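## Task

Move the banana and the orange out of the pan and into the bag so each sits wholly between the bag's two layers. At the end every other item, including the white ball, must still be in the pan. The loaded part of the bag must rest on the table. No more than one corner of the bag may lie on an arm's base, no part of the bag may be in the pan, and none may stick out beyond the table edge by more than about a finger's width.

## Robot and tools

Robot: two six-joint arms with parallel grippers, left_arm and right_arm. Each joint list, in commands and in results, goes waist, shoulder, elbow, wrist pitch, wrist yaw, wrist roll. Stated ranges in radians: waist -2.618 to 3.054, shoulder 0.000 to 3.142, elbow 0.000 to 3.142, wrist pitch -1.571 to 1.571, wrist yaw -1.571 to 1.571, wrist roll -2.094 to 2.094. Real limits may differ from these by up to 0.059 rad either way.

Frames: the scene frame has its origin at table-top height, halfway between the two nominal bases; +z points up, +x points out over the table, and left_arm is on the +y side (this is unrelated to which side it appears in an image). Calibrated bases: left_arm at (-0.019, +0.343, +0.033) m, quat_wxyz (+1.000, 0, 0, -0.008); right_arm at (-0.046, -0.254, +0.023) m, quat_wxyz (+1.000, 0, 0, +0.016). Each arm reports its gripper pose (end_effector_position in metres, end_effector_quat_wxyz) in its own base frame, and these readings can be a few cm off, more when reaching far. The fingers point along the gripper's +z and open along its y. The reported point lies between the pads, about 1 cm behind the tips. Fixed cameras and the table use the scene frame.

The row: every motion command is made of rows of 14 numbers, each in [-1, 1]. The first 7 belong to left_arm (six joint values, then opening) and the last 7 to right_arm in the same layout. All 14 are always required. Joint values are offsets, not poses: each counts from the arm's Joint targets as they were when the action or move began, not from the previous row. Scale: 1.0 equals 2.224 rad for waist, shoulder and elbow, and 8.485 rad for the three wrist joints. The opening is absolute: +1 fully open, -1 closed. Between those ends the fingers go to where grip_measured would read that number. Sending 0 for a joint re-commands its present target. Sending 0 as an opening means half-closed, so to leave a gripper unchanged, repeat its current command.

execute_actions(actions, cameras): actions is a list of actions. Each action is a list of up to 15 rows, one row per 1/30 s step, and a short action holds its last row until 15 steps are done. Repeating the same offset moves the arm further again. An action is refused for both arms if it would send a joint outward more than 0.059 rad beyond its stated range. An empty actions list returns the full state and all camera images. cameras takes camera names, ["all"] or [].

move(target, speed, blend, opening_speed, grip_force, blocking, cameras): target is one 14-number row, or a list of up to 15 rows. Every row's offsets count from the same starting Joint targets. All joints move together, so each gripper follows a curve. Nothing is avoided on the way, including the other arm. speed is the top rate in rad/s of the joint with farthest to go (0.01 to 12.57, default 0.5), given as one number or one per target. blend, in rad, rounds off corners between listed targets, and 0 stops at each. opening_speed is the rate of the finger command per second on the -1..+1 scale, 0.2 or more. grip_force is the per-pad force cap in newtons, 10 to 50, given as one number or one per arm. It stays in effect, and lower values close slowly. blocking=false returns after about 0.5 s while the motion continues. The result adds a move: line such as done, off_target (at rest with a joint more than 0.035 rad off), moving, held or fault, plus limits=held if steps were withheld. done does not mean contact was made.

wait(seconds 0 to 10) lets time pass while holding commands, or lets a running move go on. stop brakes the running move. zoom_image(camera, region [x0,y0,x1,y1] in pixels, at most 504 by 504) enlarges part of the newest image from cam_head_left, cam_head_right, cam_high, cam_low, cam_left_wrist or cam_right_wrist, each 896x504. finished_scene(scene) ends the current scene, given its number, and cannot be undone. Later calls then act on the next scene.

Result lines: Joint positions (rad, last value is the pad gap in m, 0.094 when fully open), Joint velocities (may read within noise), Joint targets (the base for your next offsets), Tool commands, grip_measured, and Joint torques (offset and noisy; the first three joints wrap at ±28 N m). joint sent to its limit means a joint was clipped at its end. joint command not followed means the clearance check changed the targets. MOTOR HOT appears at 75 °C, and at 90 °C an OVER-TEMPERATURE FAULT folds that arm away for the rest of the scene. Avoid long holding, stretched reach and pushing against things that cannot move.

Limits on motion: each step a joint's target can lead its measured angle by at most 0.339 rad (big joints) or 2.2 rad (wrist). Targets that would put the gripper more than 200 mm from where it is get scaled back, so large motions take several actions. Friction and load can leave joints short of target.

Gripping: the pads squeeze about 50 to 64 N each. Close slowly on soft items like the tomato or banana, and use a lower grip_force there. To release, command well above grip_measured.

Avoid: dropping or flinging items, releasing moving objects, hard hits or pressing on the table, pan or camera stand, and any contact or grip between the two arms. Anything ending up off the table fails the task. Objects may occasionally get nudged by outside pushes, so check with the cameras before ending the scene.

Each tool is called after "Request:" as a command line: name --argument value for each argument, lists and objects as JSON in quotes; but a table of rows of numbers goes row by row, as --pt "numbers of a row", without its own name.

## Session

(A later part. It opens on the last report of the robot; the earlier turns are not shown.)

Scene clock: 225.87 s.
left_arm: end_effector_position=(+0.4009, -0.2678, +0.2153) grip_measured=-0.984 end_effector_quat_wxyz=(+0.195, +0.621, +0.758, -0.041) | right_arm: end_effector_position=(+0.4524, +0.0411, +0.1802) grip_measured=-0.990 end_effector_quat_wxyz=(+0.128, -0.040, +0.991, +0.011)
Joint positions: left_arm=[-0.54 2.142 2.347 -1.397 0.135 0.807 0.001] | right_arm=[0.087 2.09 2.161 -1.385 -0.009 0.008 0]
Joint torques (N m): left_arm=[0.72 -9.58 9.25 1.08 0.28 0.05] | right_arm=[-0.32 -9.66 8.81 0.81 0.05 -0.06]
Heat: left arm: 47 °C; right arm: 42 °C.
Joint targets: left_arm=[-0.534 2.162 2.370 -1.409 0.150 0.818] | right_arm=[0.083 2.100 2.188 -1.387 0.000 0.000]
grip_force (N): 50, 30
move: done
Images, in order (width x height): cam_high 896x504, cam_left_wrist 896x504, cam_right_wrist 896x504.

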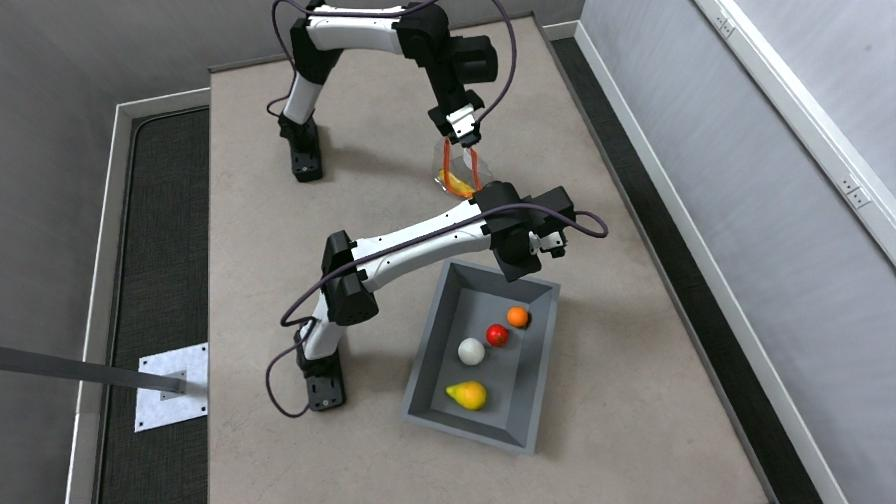

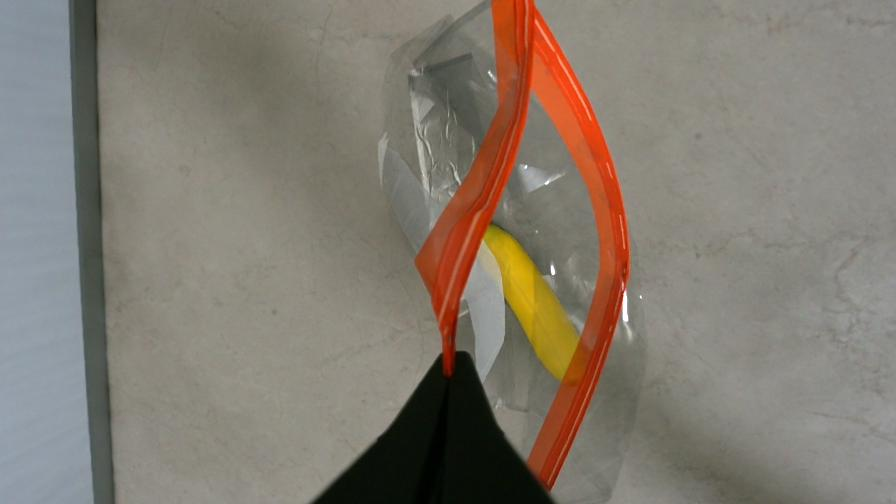

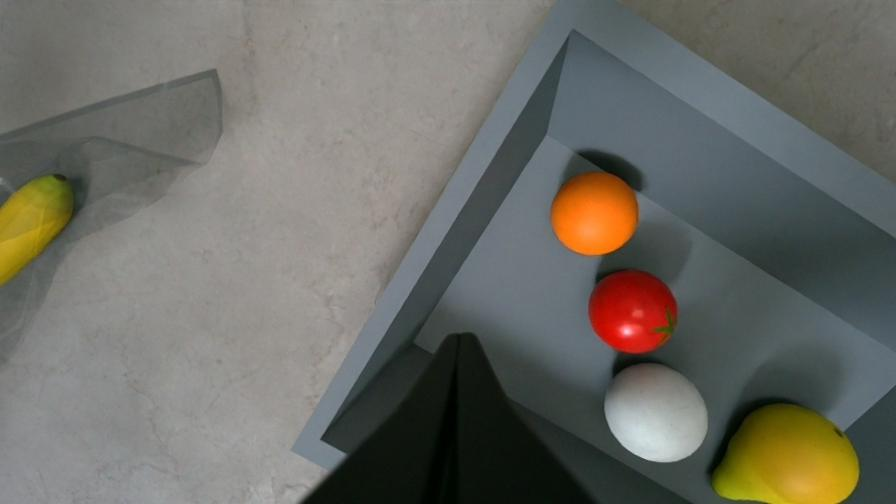

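Request:
move --target '[0,0,0,0,0,0,-1,-0.0770,0.0645,-0.0073,0.0069,0,0.0206,0.6]' --speed 0.3 --cameras '["cam_right_wrist","cam_high"]'

Scene clock: 228.00 s.
left_arm: end_effector_position=(+0.4009, -0.2678, +0.2153) grip_measured=-0.984 end_effector_quat_wxyz=(+0.195, +0.621, +0.758, -0.041) | right_arm: end_effector_position=(+0.4686, -0.0405, +0.1186) grip_measured=+0.599 end_effector_quat_wxyz=(+0.078, +0.127, +0.989, +0.006)
Joint positions: left_arm=[-0.54 2.142 2.347 -1.397 0.135 0.807 0.001] | right_arm=[-0.089 2.236 2.164 -1.342 -0.007 0.166 0.075]
Joint torques (N m): left_arm=[0.72 -9.59 9.24 1.07 0.27 0.05] | right_arm=[0.12 -10.99 7.06 0.74 0.04 0.12]
Heat: left arm: 47 °C; right arm: 42 °C.
Joint targets: left_arm=[-0.534 2.162 2.370 -1.409 0.150 0.818] | right_arm=[-0.088 2.244 2.172 -1.329 0.000 0.175]
grip_force (N): 50, 30
move: done
Images, in order (width x height): cam_high 896x504, cam_right_wrist 896x504.

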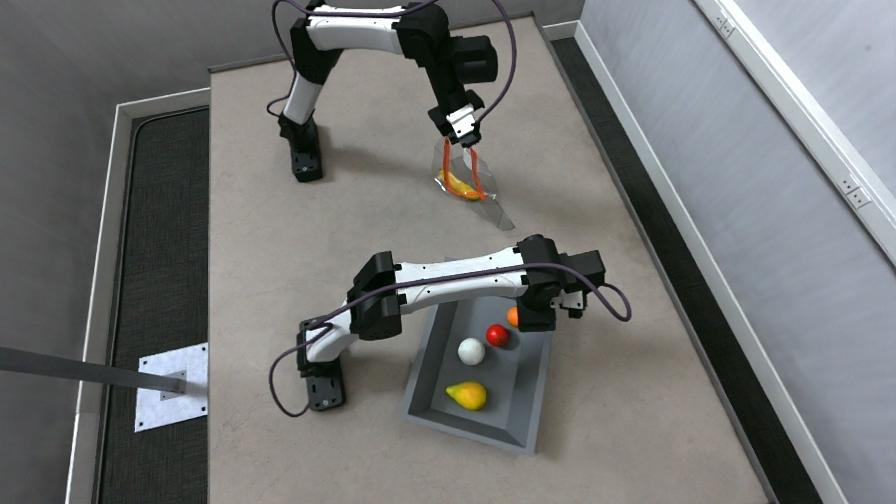

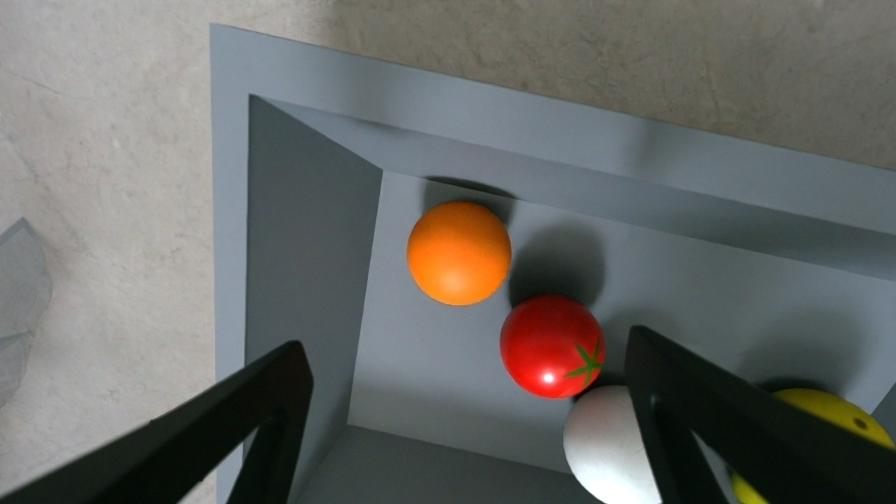

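Request:
move --pt "0 0 0 0 0 0 -1 -0.0003 -0.0048 -0.1987 0.0509 0 0 0.38" --speed 0.25 --cameras '["cam_right_wrist"]'

Scene clock: 231.13 s.
left_arm: end_effector_position=(+0.4009, -0.2678, +0.2153) grip_measured=-0.984 end_effector_quat_wxyz=(+0.195, +0.621, +0.758, -0.041) | right_arm: end_effector_position=(+0.4633, -0.0401, +0.0106) grip_measured=+0.381 end_effector_quat_wxyz=(+0.078, +0.127, +0.989, +0.006)
Joint positions: left_arm=[-0.54 2.142 2.347 -1.397 0.135 0.807 0.001] | right_arm=[-0.089 2.236 1.732 -0.91 -0.007 0.167 0.065]
Joint torques (N m): left_arm=[0.7 -9.59 9.22 1.08 0.28 0.05] | right_arm=[0.02 -11.84 6.05 0.73 0.04 0.12]
Heat: left arm: 46 °C; right arm: 43 °C.
Joint targets: left_arm=[-0.534 2.162 2.370 -1.409 0.150 0.818] | right_arm=[-0.089 2.233 1.730 -0.897 0.000 0.175]
grip_force (N): 50, 30
move: done
Images, in order (width x height): cam_right_wrist 896x504.

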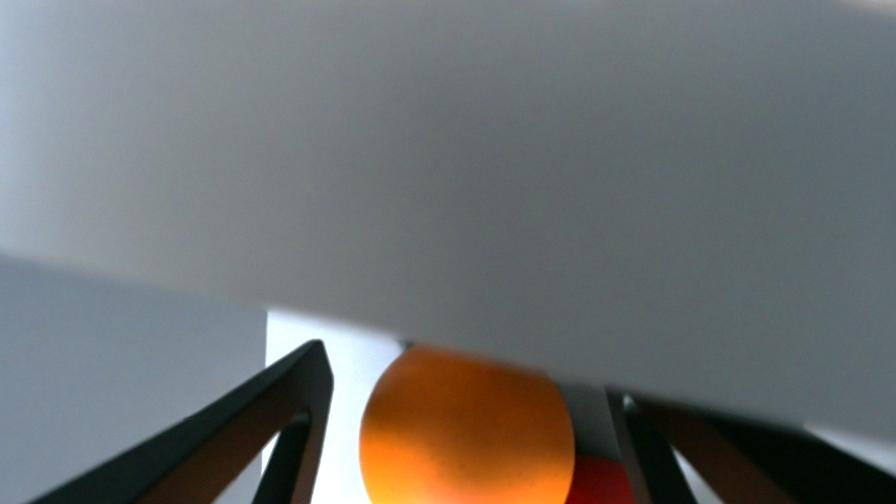

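Request:
move --pt "0 0 0 0 0 0 -1 0.0032 -0.0326 -0.0533 0.0054 0 0 0.38" --pt "0 0 0 0 0 0 -1 0.0032 -0.0326 -0.0533 0.0054 0 0 -0.06" --speed 0.15 --opening_speed 0.5 --cameras '["cam_right_wrist"]'

Scene clock: 234.07 s.
left_arm: end_effector_position=(+0.4009, -0.2678, +0.2153) grip_measured=-0.984 end_effector_quat_wxyz=(+0.195, +0.621, +0.758, -0.041) | right_arm: end_effector_position=(+0.4537, -0.0401, +0.0002) grip_measured=-0.055 end_effector_quat_wxyz=(+0.085, +0.127, +0.988, +0.004)
Joint positions: left_arm=[-0.54 2.142 2.347 -1.397 0.135 0.807 0.001] | right_arm=[-0.089 2.199 1.625 -0.827 -0.002 0.167 0.044]
Joint torques (N m): left_arm=[0.72 -9.57 9.21 1.08 0.28 0.05] | right_arm=[0.72 -14.6 4.82 0.38 0 0.12]
Heat: left arm: 46 °C; right arm: 44 °C.
Joint targets: left_arm=[-0.534 2.162 2.370 -1.409 0.150 0.818] | right_arm=[-0.082 2.160 1.611 -0.851 0.000 0.175]
grip_force (N): 50, 30
move: off_target (right_arm); target 2's new numbers were sent with right_arm's shoulder 0.038 rad from that target; right_arm: the shoulder is farthest, 0.038 rad from its target
Images, in order (width x height): cam_right_wrist 896x504.

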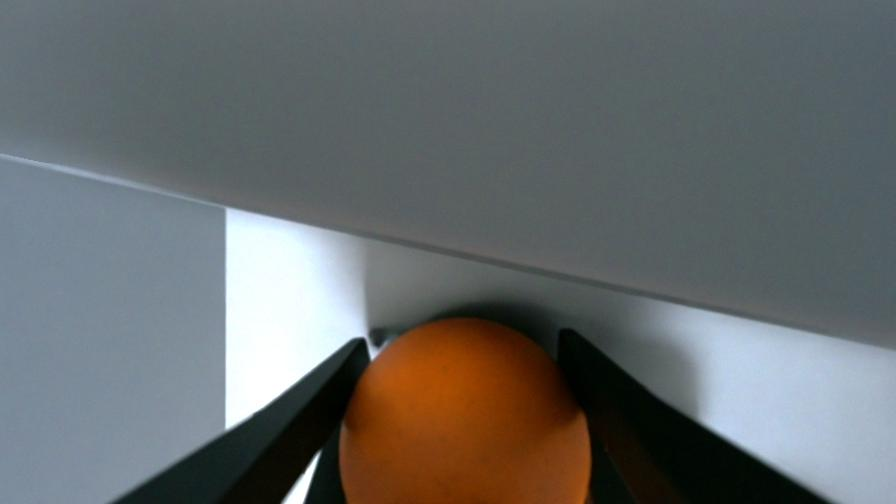

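Request:
move --pt "0 0 0 0 0 0 -1 0 0 0 0 0 0 -0.12" --opening_speed 0.3 --cameras '["cam_right_wrist","cam_high"]'

Scene clock: 234.93 s.
left_arm: end_effector_position=(+0.4009, -0.2678, +0.2153) grip_measured=-0.984 end_effector_quat_wxyz=(+0.195, +0.621, +0.758, -0.041) | right_arm: end_effector_position=(+0.4537, -0.0401, +0.0002) grip_measured=-0.118 end_effector_quat_wxyz=(+0.085, +0.127, +0.988, +0.004)
Joint positions: left_arm=[-0.54 2.142 2.347 -1.397 0.135 0.807 0.001] | right_arm=[-0.089 2.199 1.625 -0.827 -0.002 0.167 0.041]
Joint velocities: left_arm=[within noise] | right_arm=[0.002 -0.007 -0.002 0.037 -0.081 -0.066 0.013]
Joint torques (N m): left_arm=[0.75 -9.59 9.24 1.06 0.27 0.05] | right_arm=[0.72 -14.6 4.83 0.38 0 0.13]
Heat: left arm: 46 °C; right arm: 44 °C.
Joint targets: left_arm=[-0.534 2.162 2.370 -1.409 0.150 0.818] | right_arm=[-0.082 2.160 1.611 -0.851 0.000 0.175]
grip_force (N): 50, 30
move: off_target (right_arm); right_arm: the shoulder is farthest, 0.039 rad from its target
Images, in order (width x height): cam_high 896x504, cam_right_wrist 896x504.

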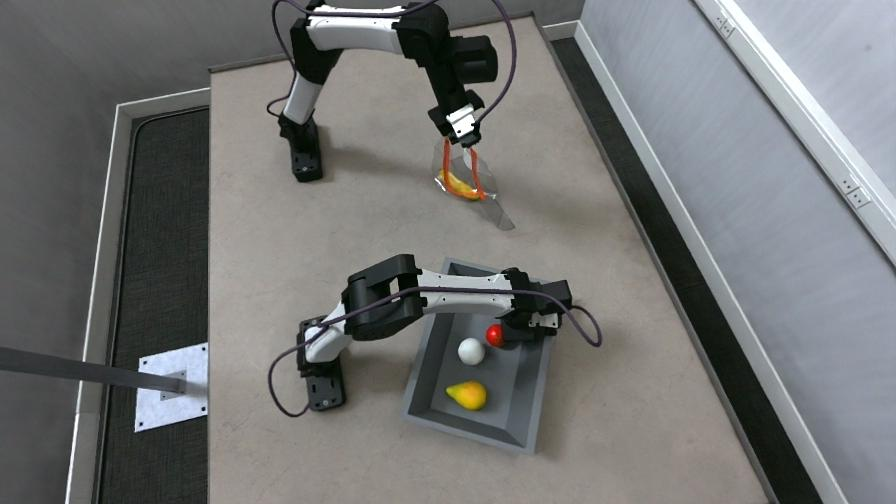

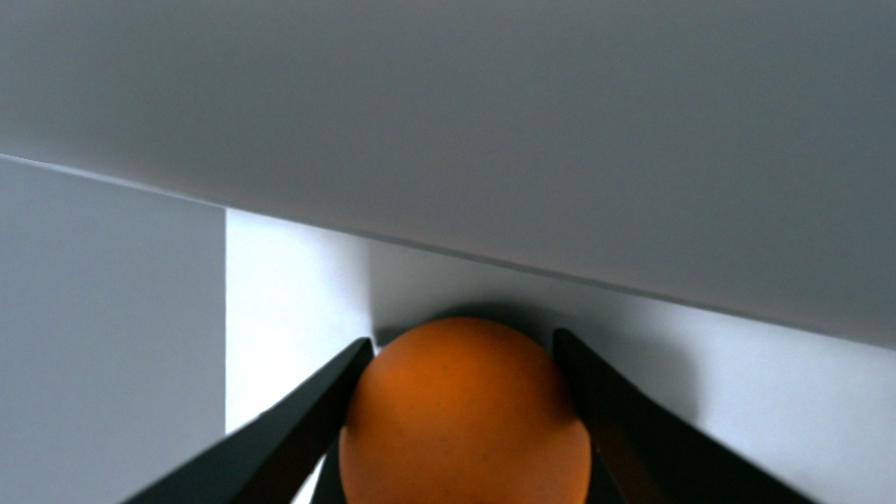

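Request:
move --pt "0 0 0 0 0 0 -1 0 0 0 0 0 0 0.25" --pt "0 0 0 0 0 0 -1 0 -0.0206 -0.0124 -0.0021 0 0 0.25" --speed 0.1 --opening_speed 0.8 --cameras '["cam_right_wrist"]'

Scene clock: 236.87 s.
left_arm: end_effector_position=(+0.4009, -0.2678, +0.2153) grip_measured=-0.984 end_effector_quat_wxyz=(+0.195, +0.621, +0.758, -0.041) | right_arm: end_effector_position=(+0.4394, -0.0388, +0.0047) grip_measured=+0.249 end_effector_quat_wxyz=(+0.071, +0.127, +0.989, +0.004)
Joint positions: left_arm=[-0.54 2.142 2.347 -1.397 0.135 0.807 0.001] | right_arm=[-0.089 2.163 1.59 -0.855 -0.002 0.167 0.059]
Joint torques (N m): left_arm=[0.75 -9.59 9.21 1.07 0.27 0.04] | right_arm=[0.69 -15.17 5.52 0.42 0.01 0.12]
Heat: left arm: 45 °C; right arm: 46 °C.
Joint targets: left_arm=[-0.534 2.162 2.370 -1.409 0.150 0.818] | right_arm=[-0.082 2.114 1.584 -0.869 0.000 0.175]
grip_force (N): 50, 30
move: off_target (right_arm); right_arm: the shoulder is farthest, 0.049 rad from its target
Images, in order (width x height): cam_right_wrist 896x504.

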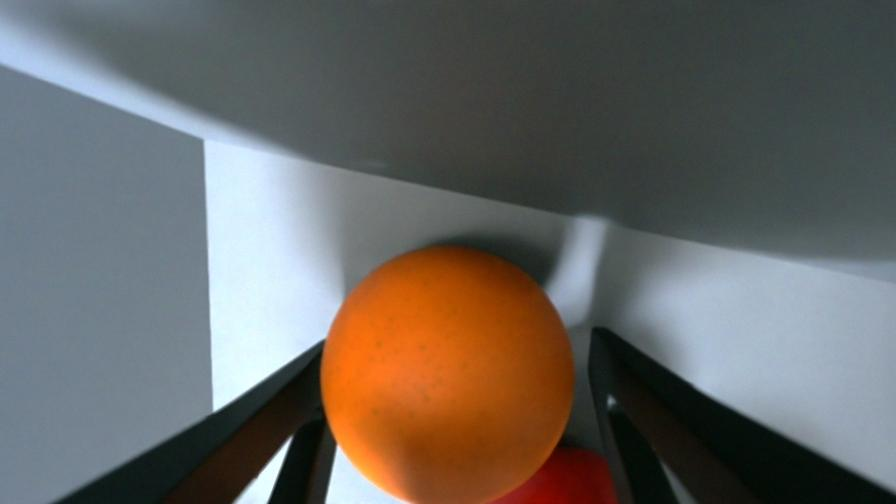

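Request:
move --pt "0 0 0 0 0 0 -1 0.002 -0.0105 0.001 -0.0027 0 0 0.25" --pt "0 0 0 0 0 0 -1 0.002 -0.0105 0.001 -0.0027 0 0 -0.1" --speed 0.1 --opening_speed 0.4 --cameras '["cam_right_wrist"]'

Scene clock: 239.17 s.
left_arm: end_effector_position=(+0.4009, -0.2678, +0.2153) grip_measured=-0.984 end_effector_quat_wxyz=(+0.195, +0.621, +0.758, -0.041) | right_arm: end_effector_position=(+0.4337, -0.0361, +0.0124) grip_measured=-0.097 end_effector_quat_wxyz=(+0.065, +0.125, +0.990, +0.004)
Joint positions: left_arm=[-0.54 2.142 2.347 -1.397 0.135 0.807 0.001] | right_arm=[-0.084 2.142 1.59 -0.888 -0.002 0.167 0.042]
Joint torques (N m): left_arm=[0.76 -9.59 9.25 1.07 0.27 0.05] | right_arm=[0.69 -15.21 5.72 0.5 -0.01 0.13]
Heat: left arm: 45 °C; right arm: 47 °C.
Joint targets: left_arm=[-0.534 2.162 2.370 -1.409 0.150 0.818] | right_arm=[-0.077 2.091 1.586 -0.892 0.000 0.175]
grip_force (N): 50, 30
move: off_target (right_arm); target 2's new numbers were sent with right_arm's shoulder 0.051 rad from that target; right_arm: the shoulder is farthest, 0.051 rad from its target
Images, in order (width x height): cam_right_wrist 896x504.

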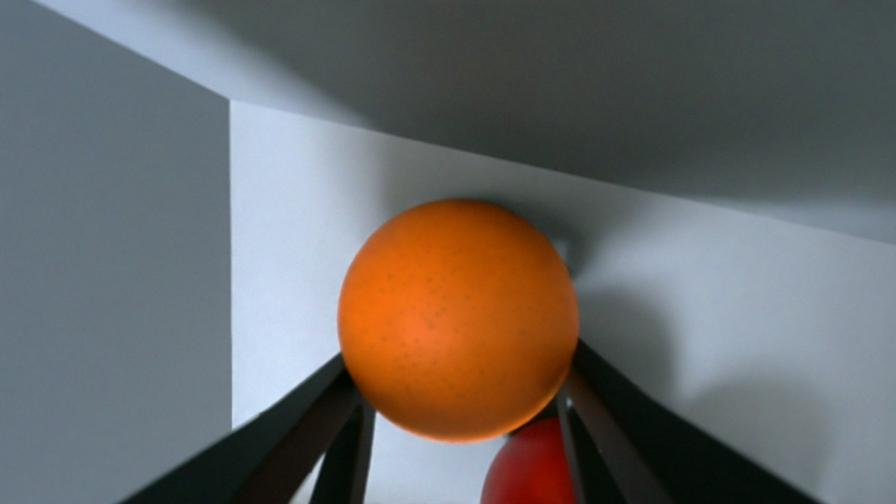

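Request:
move --pt "0 0 0 0 0 0 -1 0 0 0 0 0 0 0.25" --pt "0 0 0 0 0 0 -1 0 0.0238 0.0525 -0.0103 0 0 0.25" --speed 0.1 --opening_speed 0.8 --cameras '["cam_right_wrist"]'

Scene clock: 242.00 s.
left_arm: end_effector_position=(+0.4009, -0.2678, +0.2153) grip_measured=-0.984 end_effector_quat_wxyz=(+0.195, +0.621, +0.758, -0.041) | right_arm: end_effector_position=(+0.4396, -0.0366, +0.0336) grip_measured=+0.249 end_effector_quat_wxyz=(+0.066, +0.125, +0.990, +0.004)
Joint positions: left_arm=[-0.54 2.142 2.347 -1.397 0.135 0.807 0.001] | right_arm=[-0.084 2.142 1.677 -0.975 -0.002 0.167 0.059]
Joint torques (N m): left_arm=[0.7 -9.58 9.25 1.07 0.27 0.04] | right_arm=[0.69 -10.7 8.66 0.53 -0.01 0.12]
Heat: left arm: 45 °C; right arm: 48 °C.
Joint targets: left_arm=[-0.534 2.162 2.370 -1.409 0.150 0.818] | right_arm=[-0.077 2.144 1.703 -0.979 0.000 0.175]
grip_force (N): 50, 30
move: done
Images, in order (width x height): cam_right_wrist 896x504.

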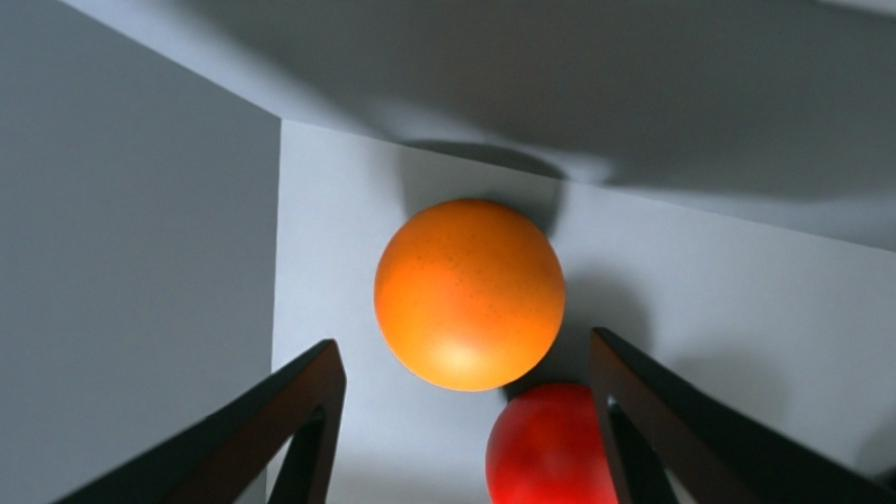

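Request:
move --pt "0 0 0 0 0 0 -1 -0.0036 0.0267 0.0315 -0.0012 0 0 0.25" --speed 0.1 --cameras '["cam_right_wrist"]'

Scene clock: 243.47 s.
left_arm: end_effector_position=(+0.4009, -0.2678, +0.2153) grip_measured=-0.984 end_effector_quat_wxyz=(+0.195, +0.621, +0.758, -0.041) | right_arm: end_effector_position=(+0.4539, -0.0378, +0.0325) grip_measured=+0.249 end_effector_quat_wxyz=(+0.071, +0.125, +0.990, +0.004)
Joint positions: left_arm=[-0.54 2.142 2.347 -1.397 0.135 0.807 0.001] | right_arm=[-0.084 2.189 1.746 -0.985 -0.002 0.167 0.059]
Joint torques (N m): left_arm=[0.7 -9.57 9.24 1.08 0.27 0.04] | right_arm=[-0.1 -10 8.91 0.48 0 0.13]
Heat: left arm: 45 °C; right arm: 48 °C.
Joint targets: left_arm=[-0.534 2.162 2.370 -1.409 0.150 0.818] | right_arm=[-0.085 2.203 1.773 -0.990 0.000 0.175]
grip_force (N): 50, 30
move: done
Images, in order (width x height): cam_right_wrist 896x504.

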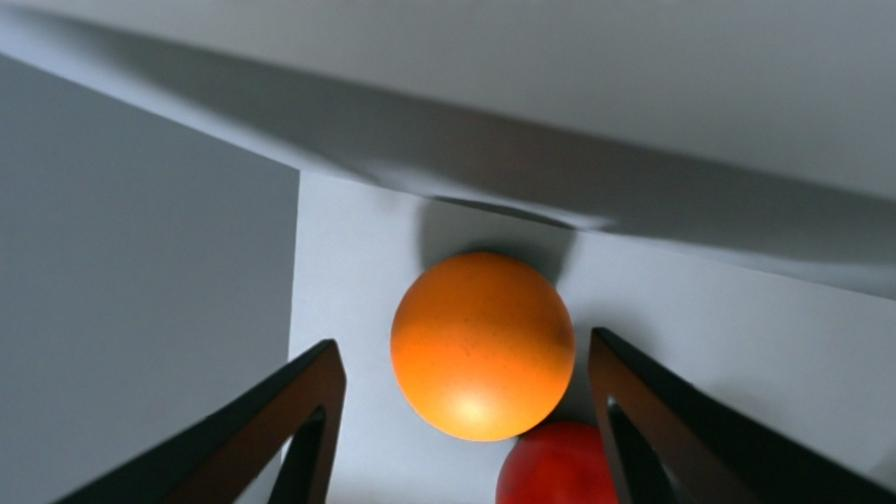

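Request:
move --pt "0 0 0 0 0 0 -1 -0.0054 0.0057 -0.0163 0.0058 0 0 0.25" --speed 0.1 --cameras '["cam_right_wrist"]'

Scene clock: 244.90 s.
left_arm: end_effector_position=(+0.4009, -0.2678, +0.2153) grip_measured=-0.984 end_effector_quat_wxyz=(+0.195, +0.621, +0.758, -0.041) | right_arm: end_effector_position=(+0.4582, -0.0415, +0.0262) grip_measured=+0.249 end_effector_quat_wxyz=(+0.077, +0.128, +0.989, +0.004)
Joint positions: left_arm=[-0.54 2.142 2.347 -1.397 0.135 0.807 0.001] | right_arm=[-0.091 2.202 1.74 -0.954 -0.002 0.167 0.059]
Joint torques (N m): left_arm=[0.7 -9.62 9.26 1.09 0.27 0.05] | right_arm=[-0.57 -10.13 5.96 0.7 -0.01 0.12]
Heat: left arm: 44 °C; right arm: 48 °C.
Joint targets: left_arm=[-0.534 2.162 2.370 -1.409 0.150 0.818] | right_arm=[-0.097 2.216 1.736 -0.940 0.000 0.175]
grip_force (N): 50, 30
move: done
Images, in order (width x height): cam_right_wrist 896x504.

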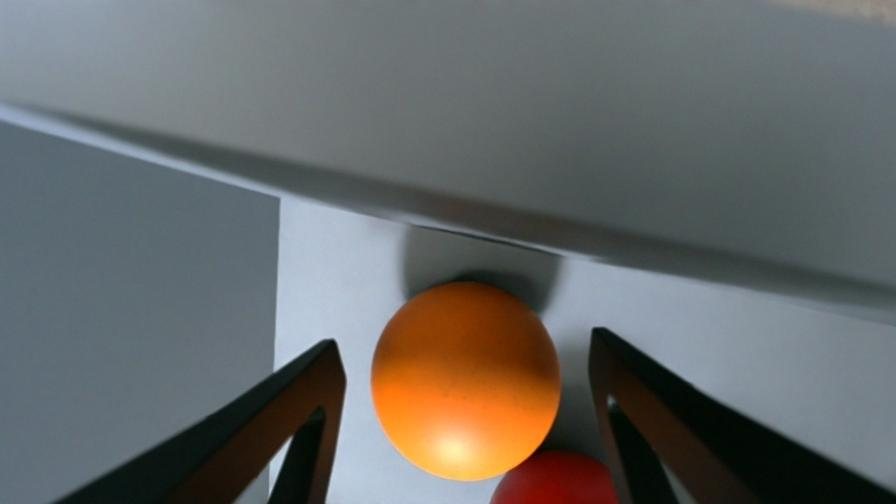

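Request:
move --pt "0 0 0 0 0 0 -1 0.0013 -0.0105 -0.0373 0.0070 0 0 0.25" --speed 0.1 --cameras '["cam_right_wrist"]'

Scene clock: 246.43 s.
left_arm: end_effector_position=(+0.4009, -0.2678, +0.2153) grip_measured=-0.984 end_effector_quat_wxyz=(+0.195, +0.621, +0.758, -0.041) | right_arm: end_effector_position=(+0.4477, -0.0406, +0.0056) grip_measured=+0.249 end_effector_quat_wxyz=(+0.067, +0.129, +0.989, +0.003)
Joint positions: left_arm=[-0.54 2.142 2.347 -1.397 0.135 0.807 0.001] | right_arm=[-0.091 2.202 1.659 -0.894 -0.002 0.167 0.059]
Joint torques (N m): left_arm=[0.73 -9.61 9.2 1.06 0.26 0.05] | right_arm=[-0.29 -12.01 5.68 0.68 0 0.12]
Heat: left arm: 44 °C; right arm: 48 °C.
Joint targets: left_arm=[-0.534 2.162 2.370 -1.409 0.150 0.818] | right_arm=[-0.094 2.193 1.654 -0.881 0.000 0.175]
grip_force (N): 50, 30
move: done
Images, in order (width x height): cam_right_wrist 896x504.

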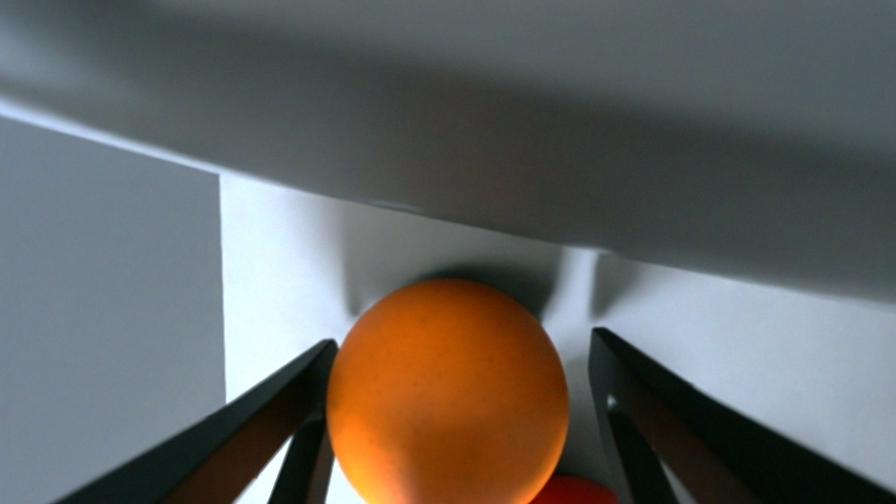

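Request:
move --pt "0 0 0 0 0 0 -1 0.0027 0 0.0165 -0.0100 0 0 0.25" --speed 0.1 --cameras '["cam_right_wrist"]'

Scene clock: 248.00 s.
left_arm: end_effector_position=(+0.4009, -0.2678, +0.2153) grip_measured=-0.984 end_effector_quat_wxyz=(+0.195, +0.621, +0.758, -0.041) | right_arm: end_effector_position=(+0.4400, -0.0399, +0.0077) grip_measured=+0.249 end_effector_quat_wxyz=(+0.049, +0.129, +0.990, +0.003)
Joint positions: left_arm=[-0.54 2.142 2.347 -1.397 0.135 0.807 0.001] | right_arm=[-0.091 2.202 1.671 -0.942 -0.002 0.167 0.059]
Joint torques (N m): left_arm=[0.72 -9.51 9.22 1.07 0.27 0.05] | right_arm=[0.28 -11.97 7.86 0.24 0 0.12]
Heat: left arm: 44 °C; right arm: 48 °C.
Joint targets: left_arm=[-0.534 2.162 2.370 -1.409 0.150 0.818] | right_arm=[-0.088 2.193 1.690 -0.966 0.000 0.175]
grip_force (N): 50, 30
move: done
Images, in order (width x height): cam_right_wrist 896x504.

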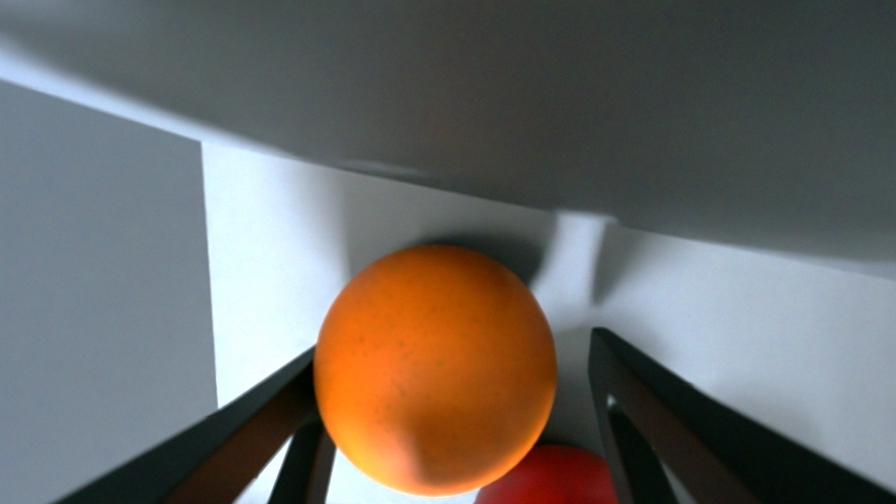

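Request:
move --pt "0 0 0 0 0 0 -1 0.0100 0 0.0180 -0.0060 0 0 0.3" --pt "0 0 0 0 0 0 -1 0.0100 0 0.0180 -0.0060 0 0 -0.1" --speed 0.1 --opening_speed 0.4 --cameras '["cam_right_wrist"]'

Scene clock: 250.67 s.
left_arm: end_effector_position=(+0.4009, -0.2678, +0.2153) grip_measured=-0.984 end_effector_quat_wxyz=(+0.195, +0.621, +0.758, -0.041) | right_arm: end_effector_position=(+0.4342, -0.0307, +0.0152) grip_measured=-0.098 end_effector_quat_wxyz=(+0.031, +0.119, +0.992, +0.002)
Joint positions: left_arm=[-0.54 2.142 2.347 -1.397 0.135 0.807 0.001] | right_arm=[-0.071 2.202 1.705 -1.011 -0.002 0.167 0.042]
Joint torques (N m): left_arm=[0.73 -9.59 9.2 1.07 0.28 0.04] | right_arm=[0.55 -11.99 8.46 0.37 -0.01 0.12]
Heat: left arm: 44 °C; right arm: 48 °C.
Joint targets: left_arm=[-0.534 2.162 2.370 -1.409 0.150 0.818] | right_arm=[-0.066 2.193 1.730 -1.016 0.000 0.175]
grip_force (N): 50, 30
move: done
Images, in order (width x height): cam_right_wrist 896x504.

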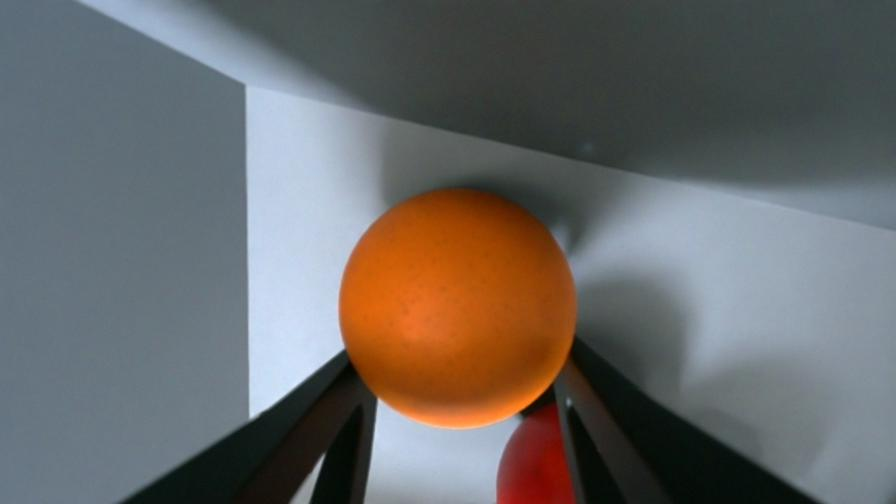

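Request:
move --pt "0 0 0 0 0 0 -1 0 0 0 0 0 0 0.3" --pt "0 0 0 0 0 0 -1 0 0 0.003 0.006 0 0 0.3" --speed 0.1 --opening_speed 0.8 --cameras '["cam_right_wrist"]'

Scene clock: 252.63 s.
left_arm: end_effector_position=(+0.4009, -0.2678, +0.2153) grip_measured=-0.984 end_effector_quat_wxyz=(+0.195, +0.621, +0.758, -0.041) | right_arm: end_effector_position=(+0.4443, -0.0314, +0.0176) grip_measured=+0.299 end_effector_quat_wxyz=(+0.051, +0.119, +0.992, +0.003)
Joint positions: left_arm=[-0.54 2.142 2.347 -1.397 0.135 0.807 0.001] | right_arm=[-0.071 2.202 1.712 -0.979 -0.002 0.167 0.061]
Joint torques (N m): left_arm=[0.7 -9.61 9.25 1.07 0.27 0.05] | right_arm=[0.57 -12.05 8.57 0.57 -0.01 0.12]
Heat: left arm: 44 °C; right arm: 48 °C.
Joint targets: left_arm=[-0.534 2.162 2.370 -1.409 0.150 0.818] | right_arm=[-0.066 2.193 1.737 -0.966 0.000 0.174]
grip_force (N): 50, 30
move: done
Images, in order (width x height): cam_right_wrist 896x504.

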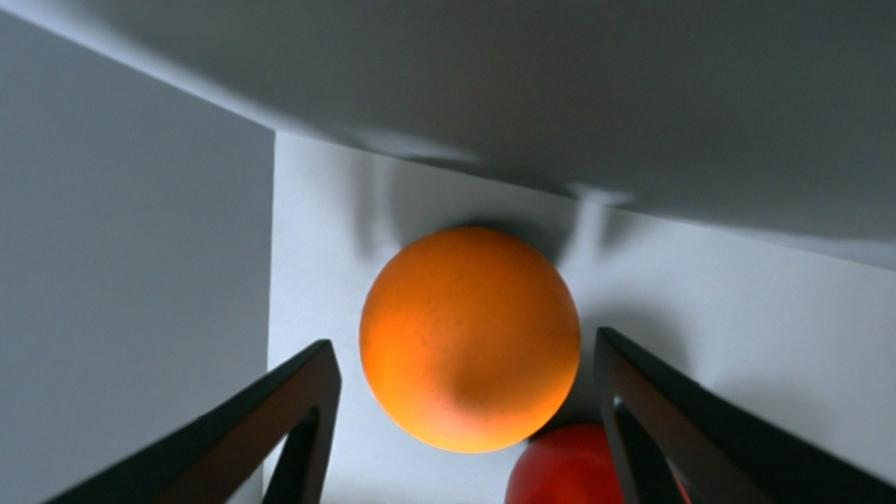

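Request:
move --pt "0 0 0 0 0 0 -1 -0.002 0 0.001 0.003 0 0 0.3" --pt "0 0 0 0 0 0 -1 -0.002 0 0.001 0.003 0 0 -0.12" --speed 0.1 --opening_speed 0.4 --cameras '["cam_right_wrist"]'

Scene clock: 255.07 s.
left_arm: end_effector_position=(+0.4009, -0.2678, +0.2153) grip_measured=-0.984 end_effector_quat_wxyz=(+0.195, +0.621, +0.758, -0.041) | right_arm: end_effector_position=(+0.4507, -0.0319, +0.0183) grip_measured=-0.111 end_effector_quat_wxyz=(+0.064, +0.119, +0.991, +0.004)
Joint positions: left_arm=[-0.54 2.142 2.347 -1.397 0.135 0.807 0.001] | right_arm=[-0.071 2.202 1.712 -0.953 -0.002 0.167 0.042]
Joint torques (N m): left_arm=[0.7 -9.59 9.24 1.08 0.27 0.05] | right_arm=[0.13 -12.1 8.83 0.67 0 0.11]
Heat: left arm: 44 °C; right arm: 48 °C.
Joint targets: left_arm=[-0.534 2.162 2.370 -1.409 0.150 0.818] | right_arm=[-0.070 2.193 1.739 -0.940 0.000 0.174]
grip_force (N): 50, 30
move: done
Images, in order (width x height): cam_right_wrist 896x504.

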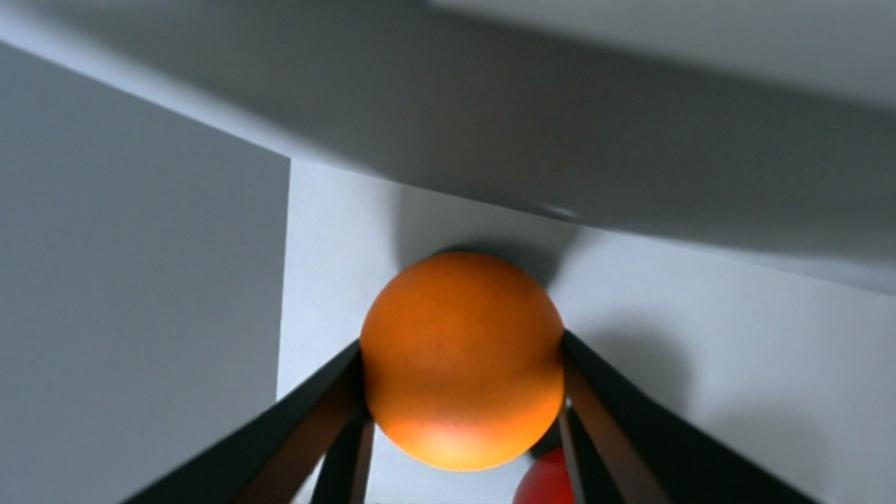

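Request:
move --target '[0,0,0,0,0,0,-1,0,-0.0625,0.1758,-0.0513,0,0,-0.15]' --speed 0.25 --cameras '["cam_right_wrist","cam_high","cam_left_wrist"]'

Scene clock: 257.87 s.
left_arm: end_effector_position=(+0.4009, -0.2678, +0.2153) grip_measured=-0.984 end_effector_quat_wxyz=(+0.195, +0.621, +0.758, -0.041) | right_arm: end_effector_position=(+0.4472, -0.0316, +0.1611) grip_measured=-0.147 end_effector_quat_wxyz=(+0.103, +0.118, +0.988, +0.006)
Joint positions: left_arm=[-0.54 2.142 2.347 -1.397 0.135 0.807 0.001] | right_arm=[-0.071 2.098 2.107 -1.372 -0.002 0.167 0.04]
Joint torques (N m): left_arm=[0.7 -9.59 9.24 1.08 0.28 0.06] | right_arm=[0.12 -14.5 8.53 0.61 0 0.12]
Heat: left arm: 43 °C; right arm: 49 °C.
Joint targets: left_arm=[-0.534 2.162 2.370 -1.409 0.150 0.818] | right_arm=[-0.070 2.054 2.130 -1.375 0.000 0.174]
grip_force (N): 50, 30
move: off_target (right_arm); right_arm: the shoulder is farthest, 0.044 rad from its target
Images, in order (width x height): cam_high 896x504, cam_left_wrist 896x504, cam_right_wrist 896x504.

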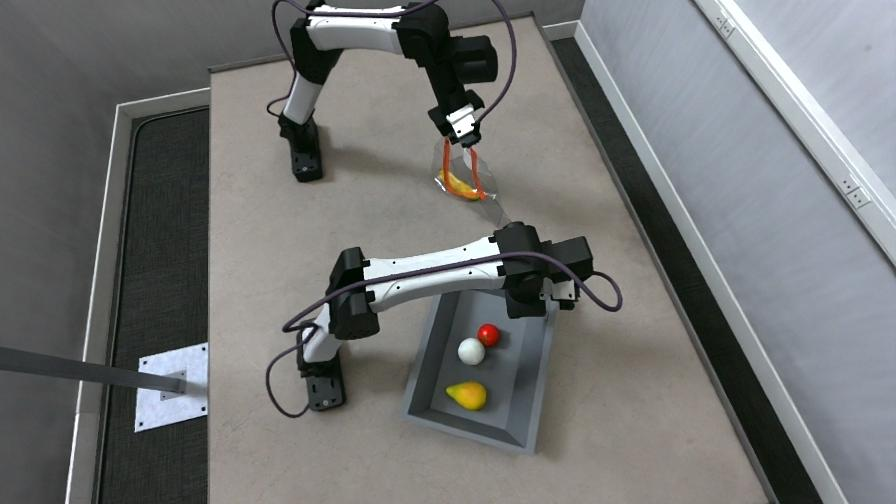

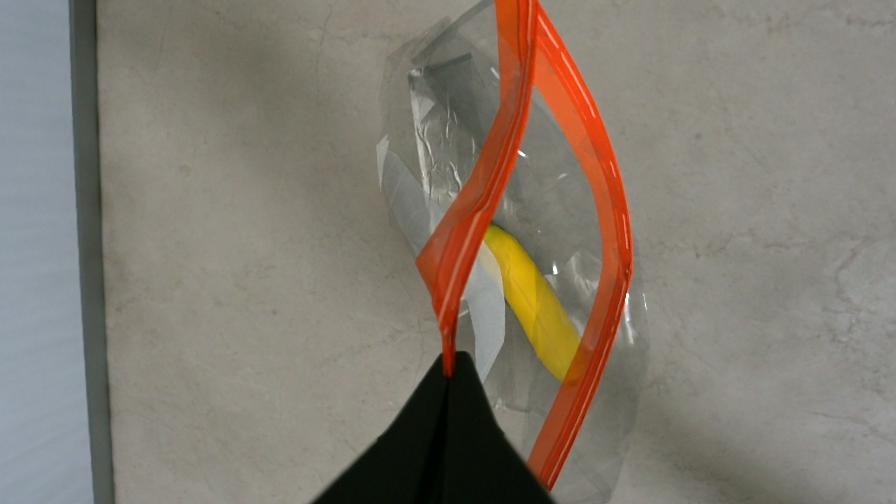

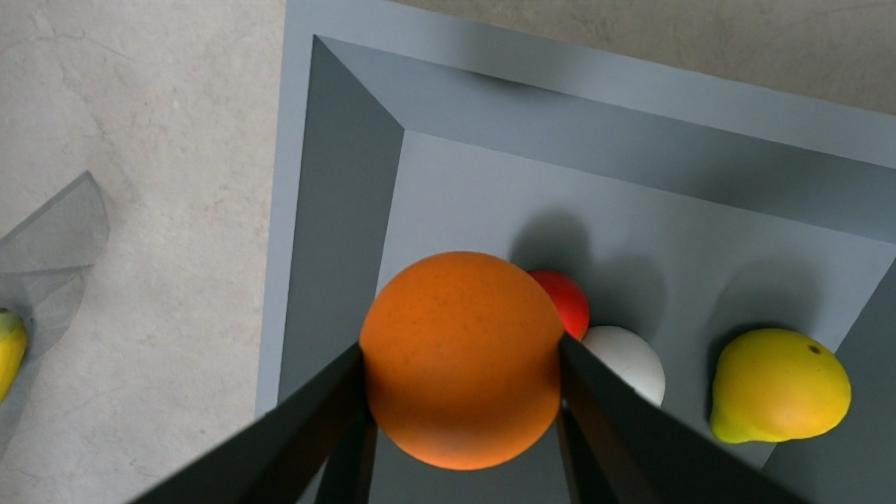

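Request:
execute_actions --actions '[]' --cameras '["cam_low","cam_left_wrist","cam_head_left","cam_head_right"]'

Scene clock: 259.00 s.
left_arm: end_effector_position=(+0.4009, -0.2678, +0.2153) grip_measured=-0.984 end_effector_quat_wxyz=(+0.195, +0.621, +0.758, -0.041) | right_arm: end_effector_position=(+0.4471, -0.0316, +0.1611) grip_measured=-0.148 end_effector_quat_wxyz=(+0.103, +0.118, +0.988, +0.006)
Joint positions: left_arm=[-0.54 2.142 2.347 -1.397 0.135 0.807 0.001] | right_arm=[-0.071 2.098 2.107 -1.373 -0.002 0.167 0.04]
Joint velocities: within noise
Joint torques (N m): left_arm=[0.73 -9.55 9.2 1.07 0.26 0.05] | right_arm=[0.1 -14.5 8.54 0.66 0 0.12]
Heat: left arm: 43 °C; right arm: 50 °C.
Joint targets: left_arm=[-0.534 2.162 2.370 -1.409 0.150 0.818] | right_arm=[-0.070 2.054 2.130 -1.375 0.000 0.174]
Tool commands: left_gripper/opening=-1.0 right_gripper/opening=-0.15
grip_force (N): 50, 30
Images, in order (width x height): cam_head_left 896x504, cam_head_right 896x504, cam_low 896x504, cam_left_wrist 896x504.

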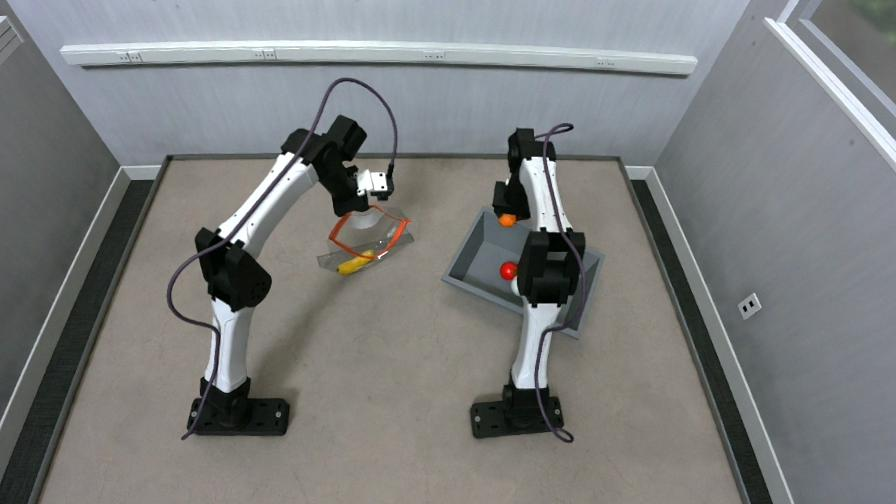

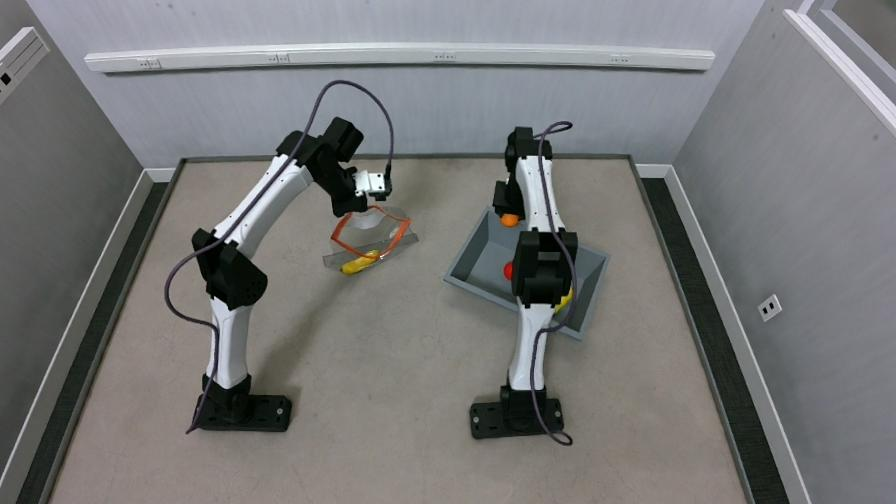

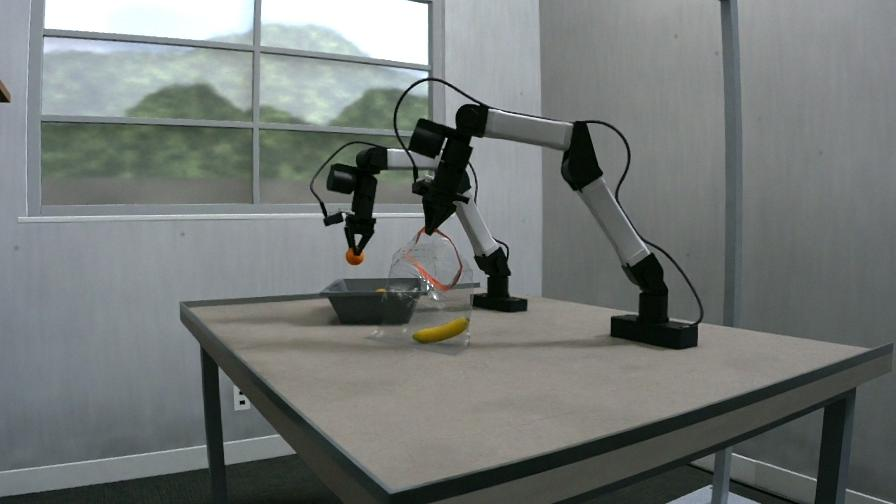

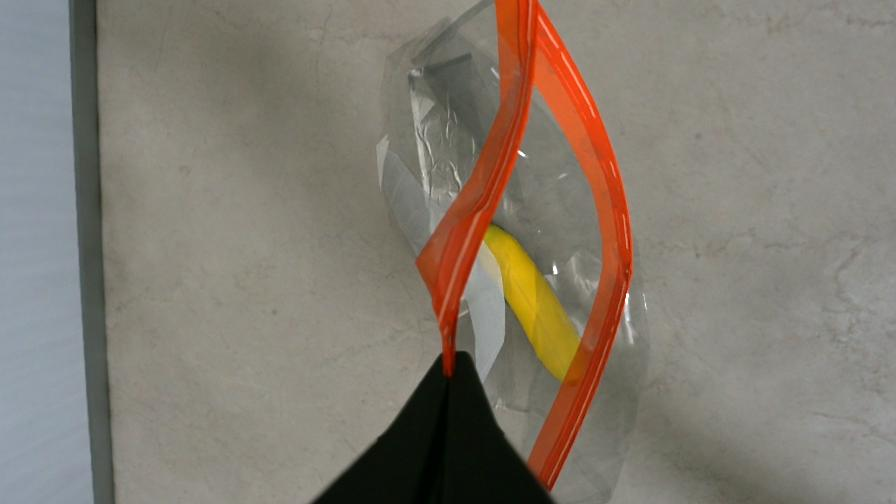

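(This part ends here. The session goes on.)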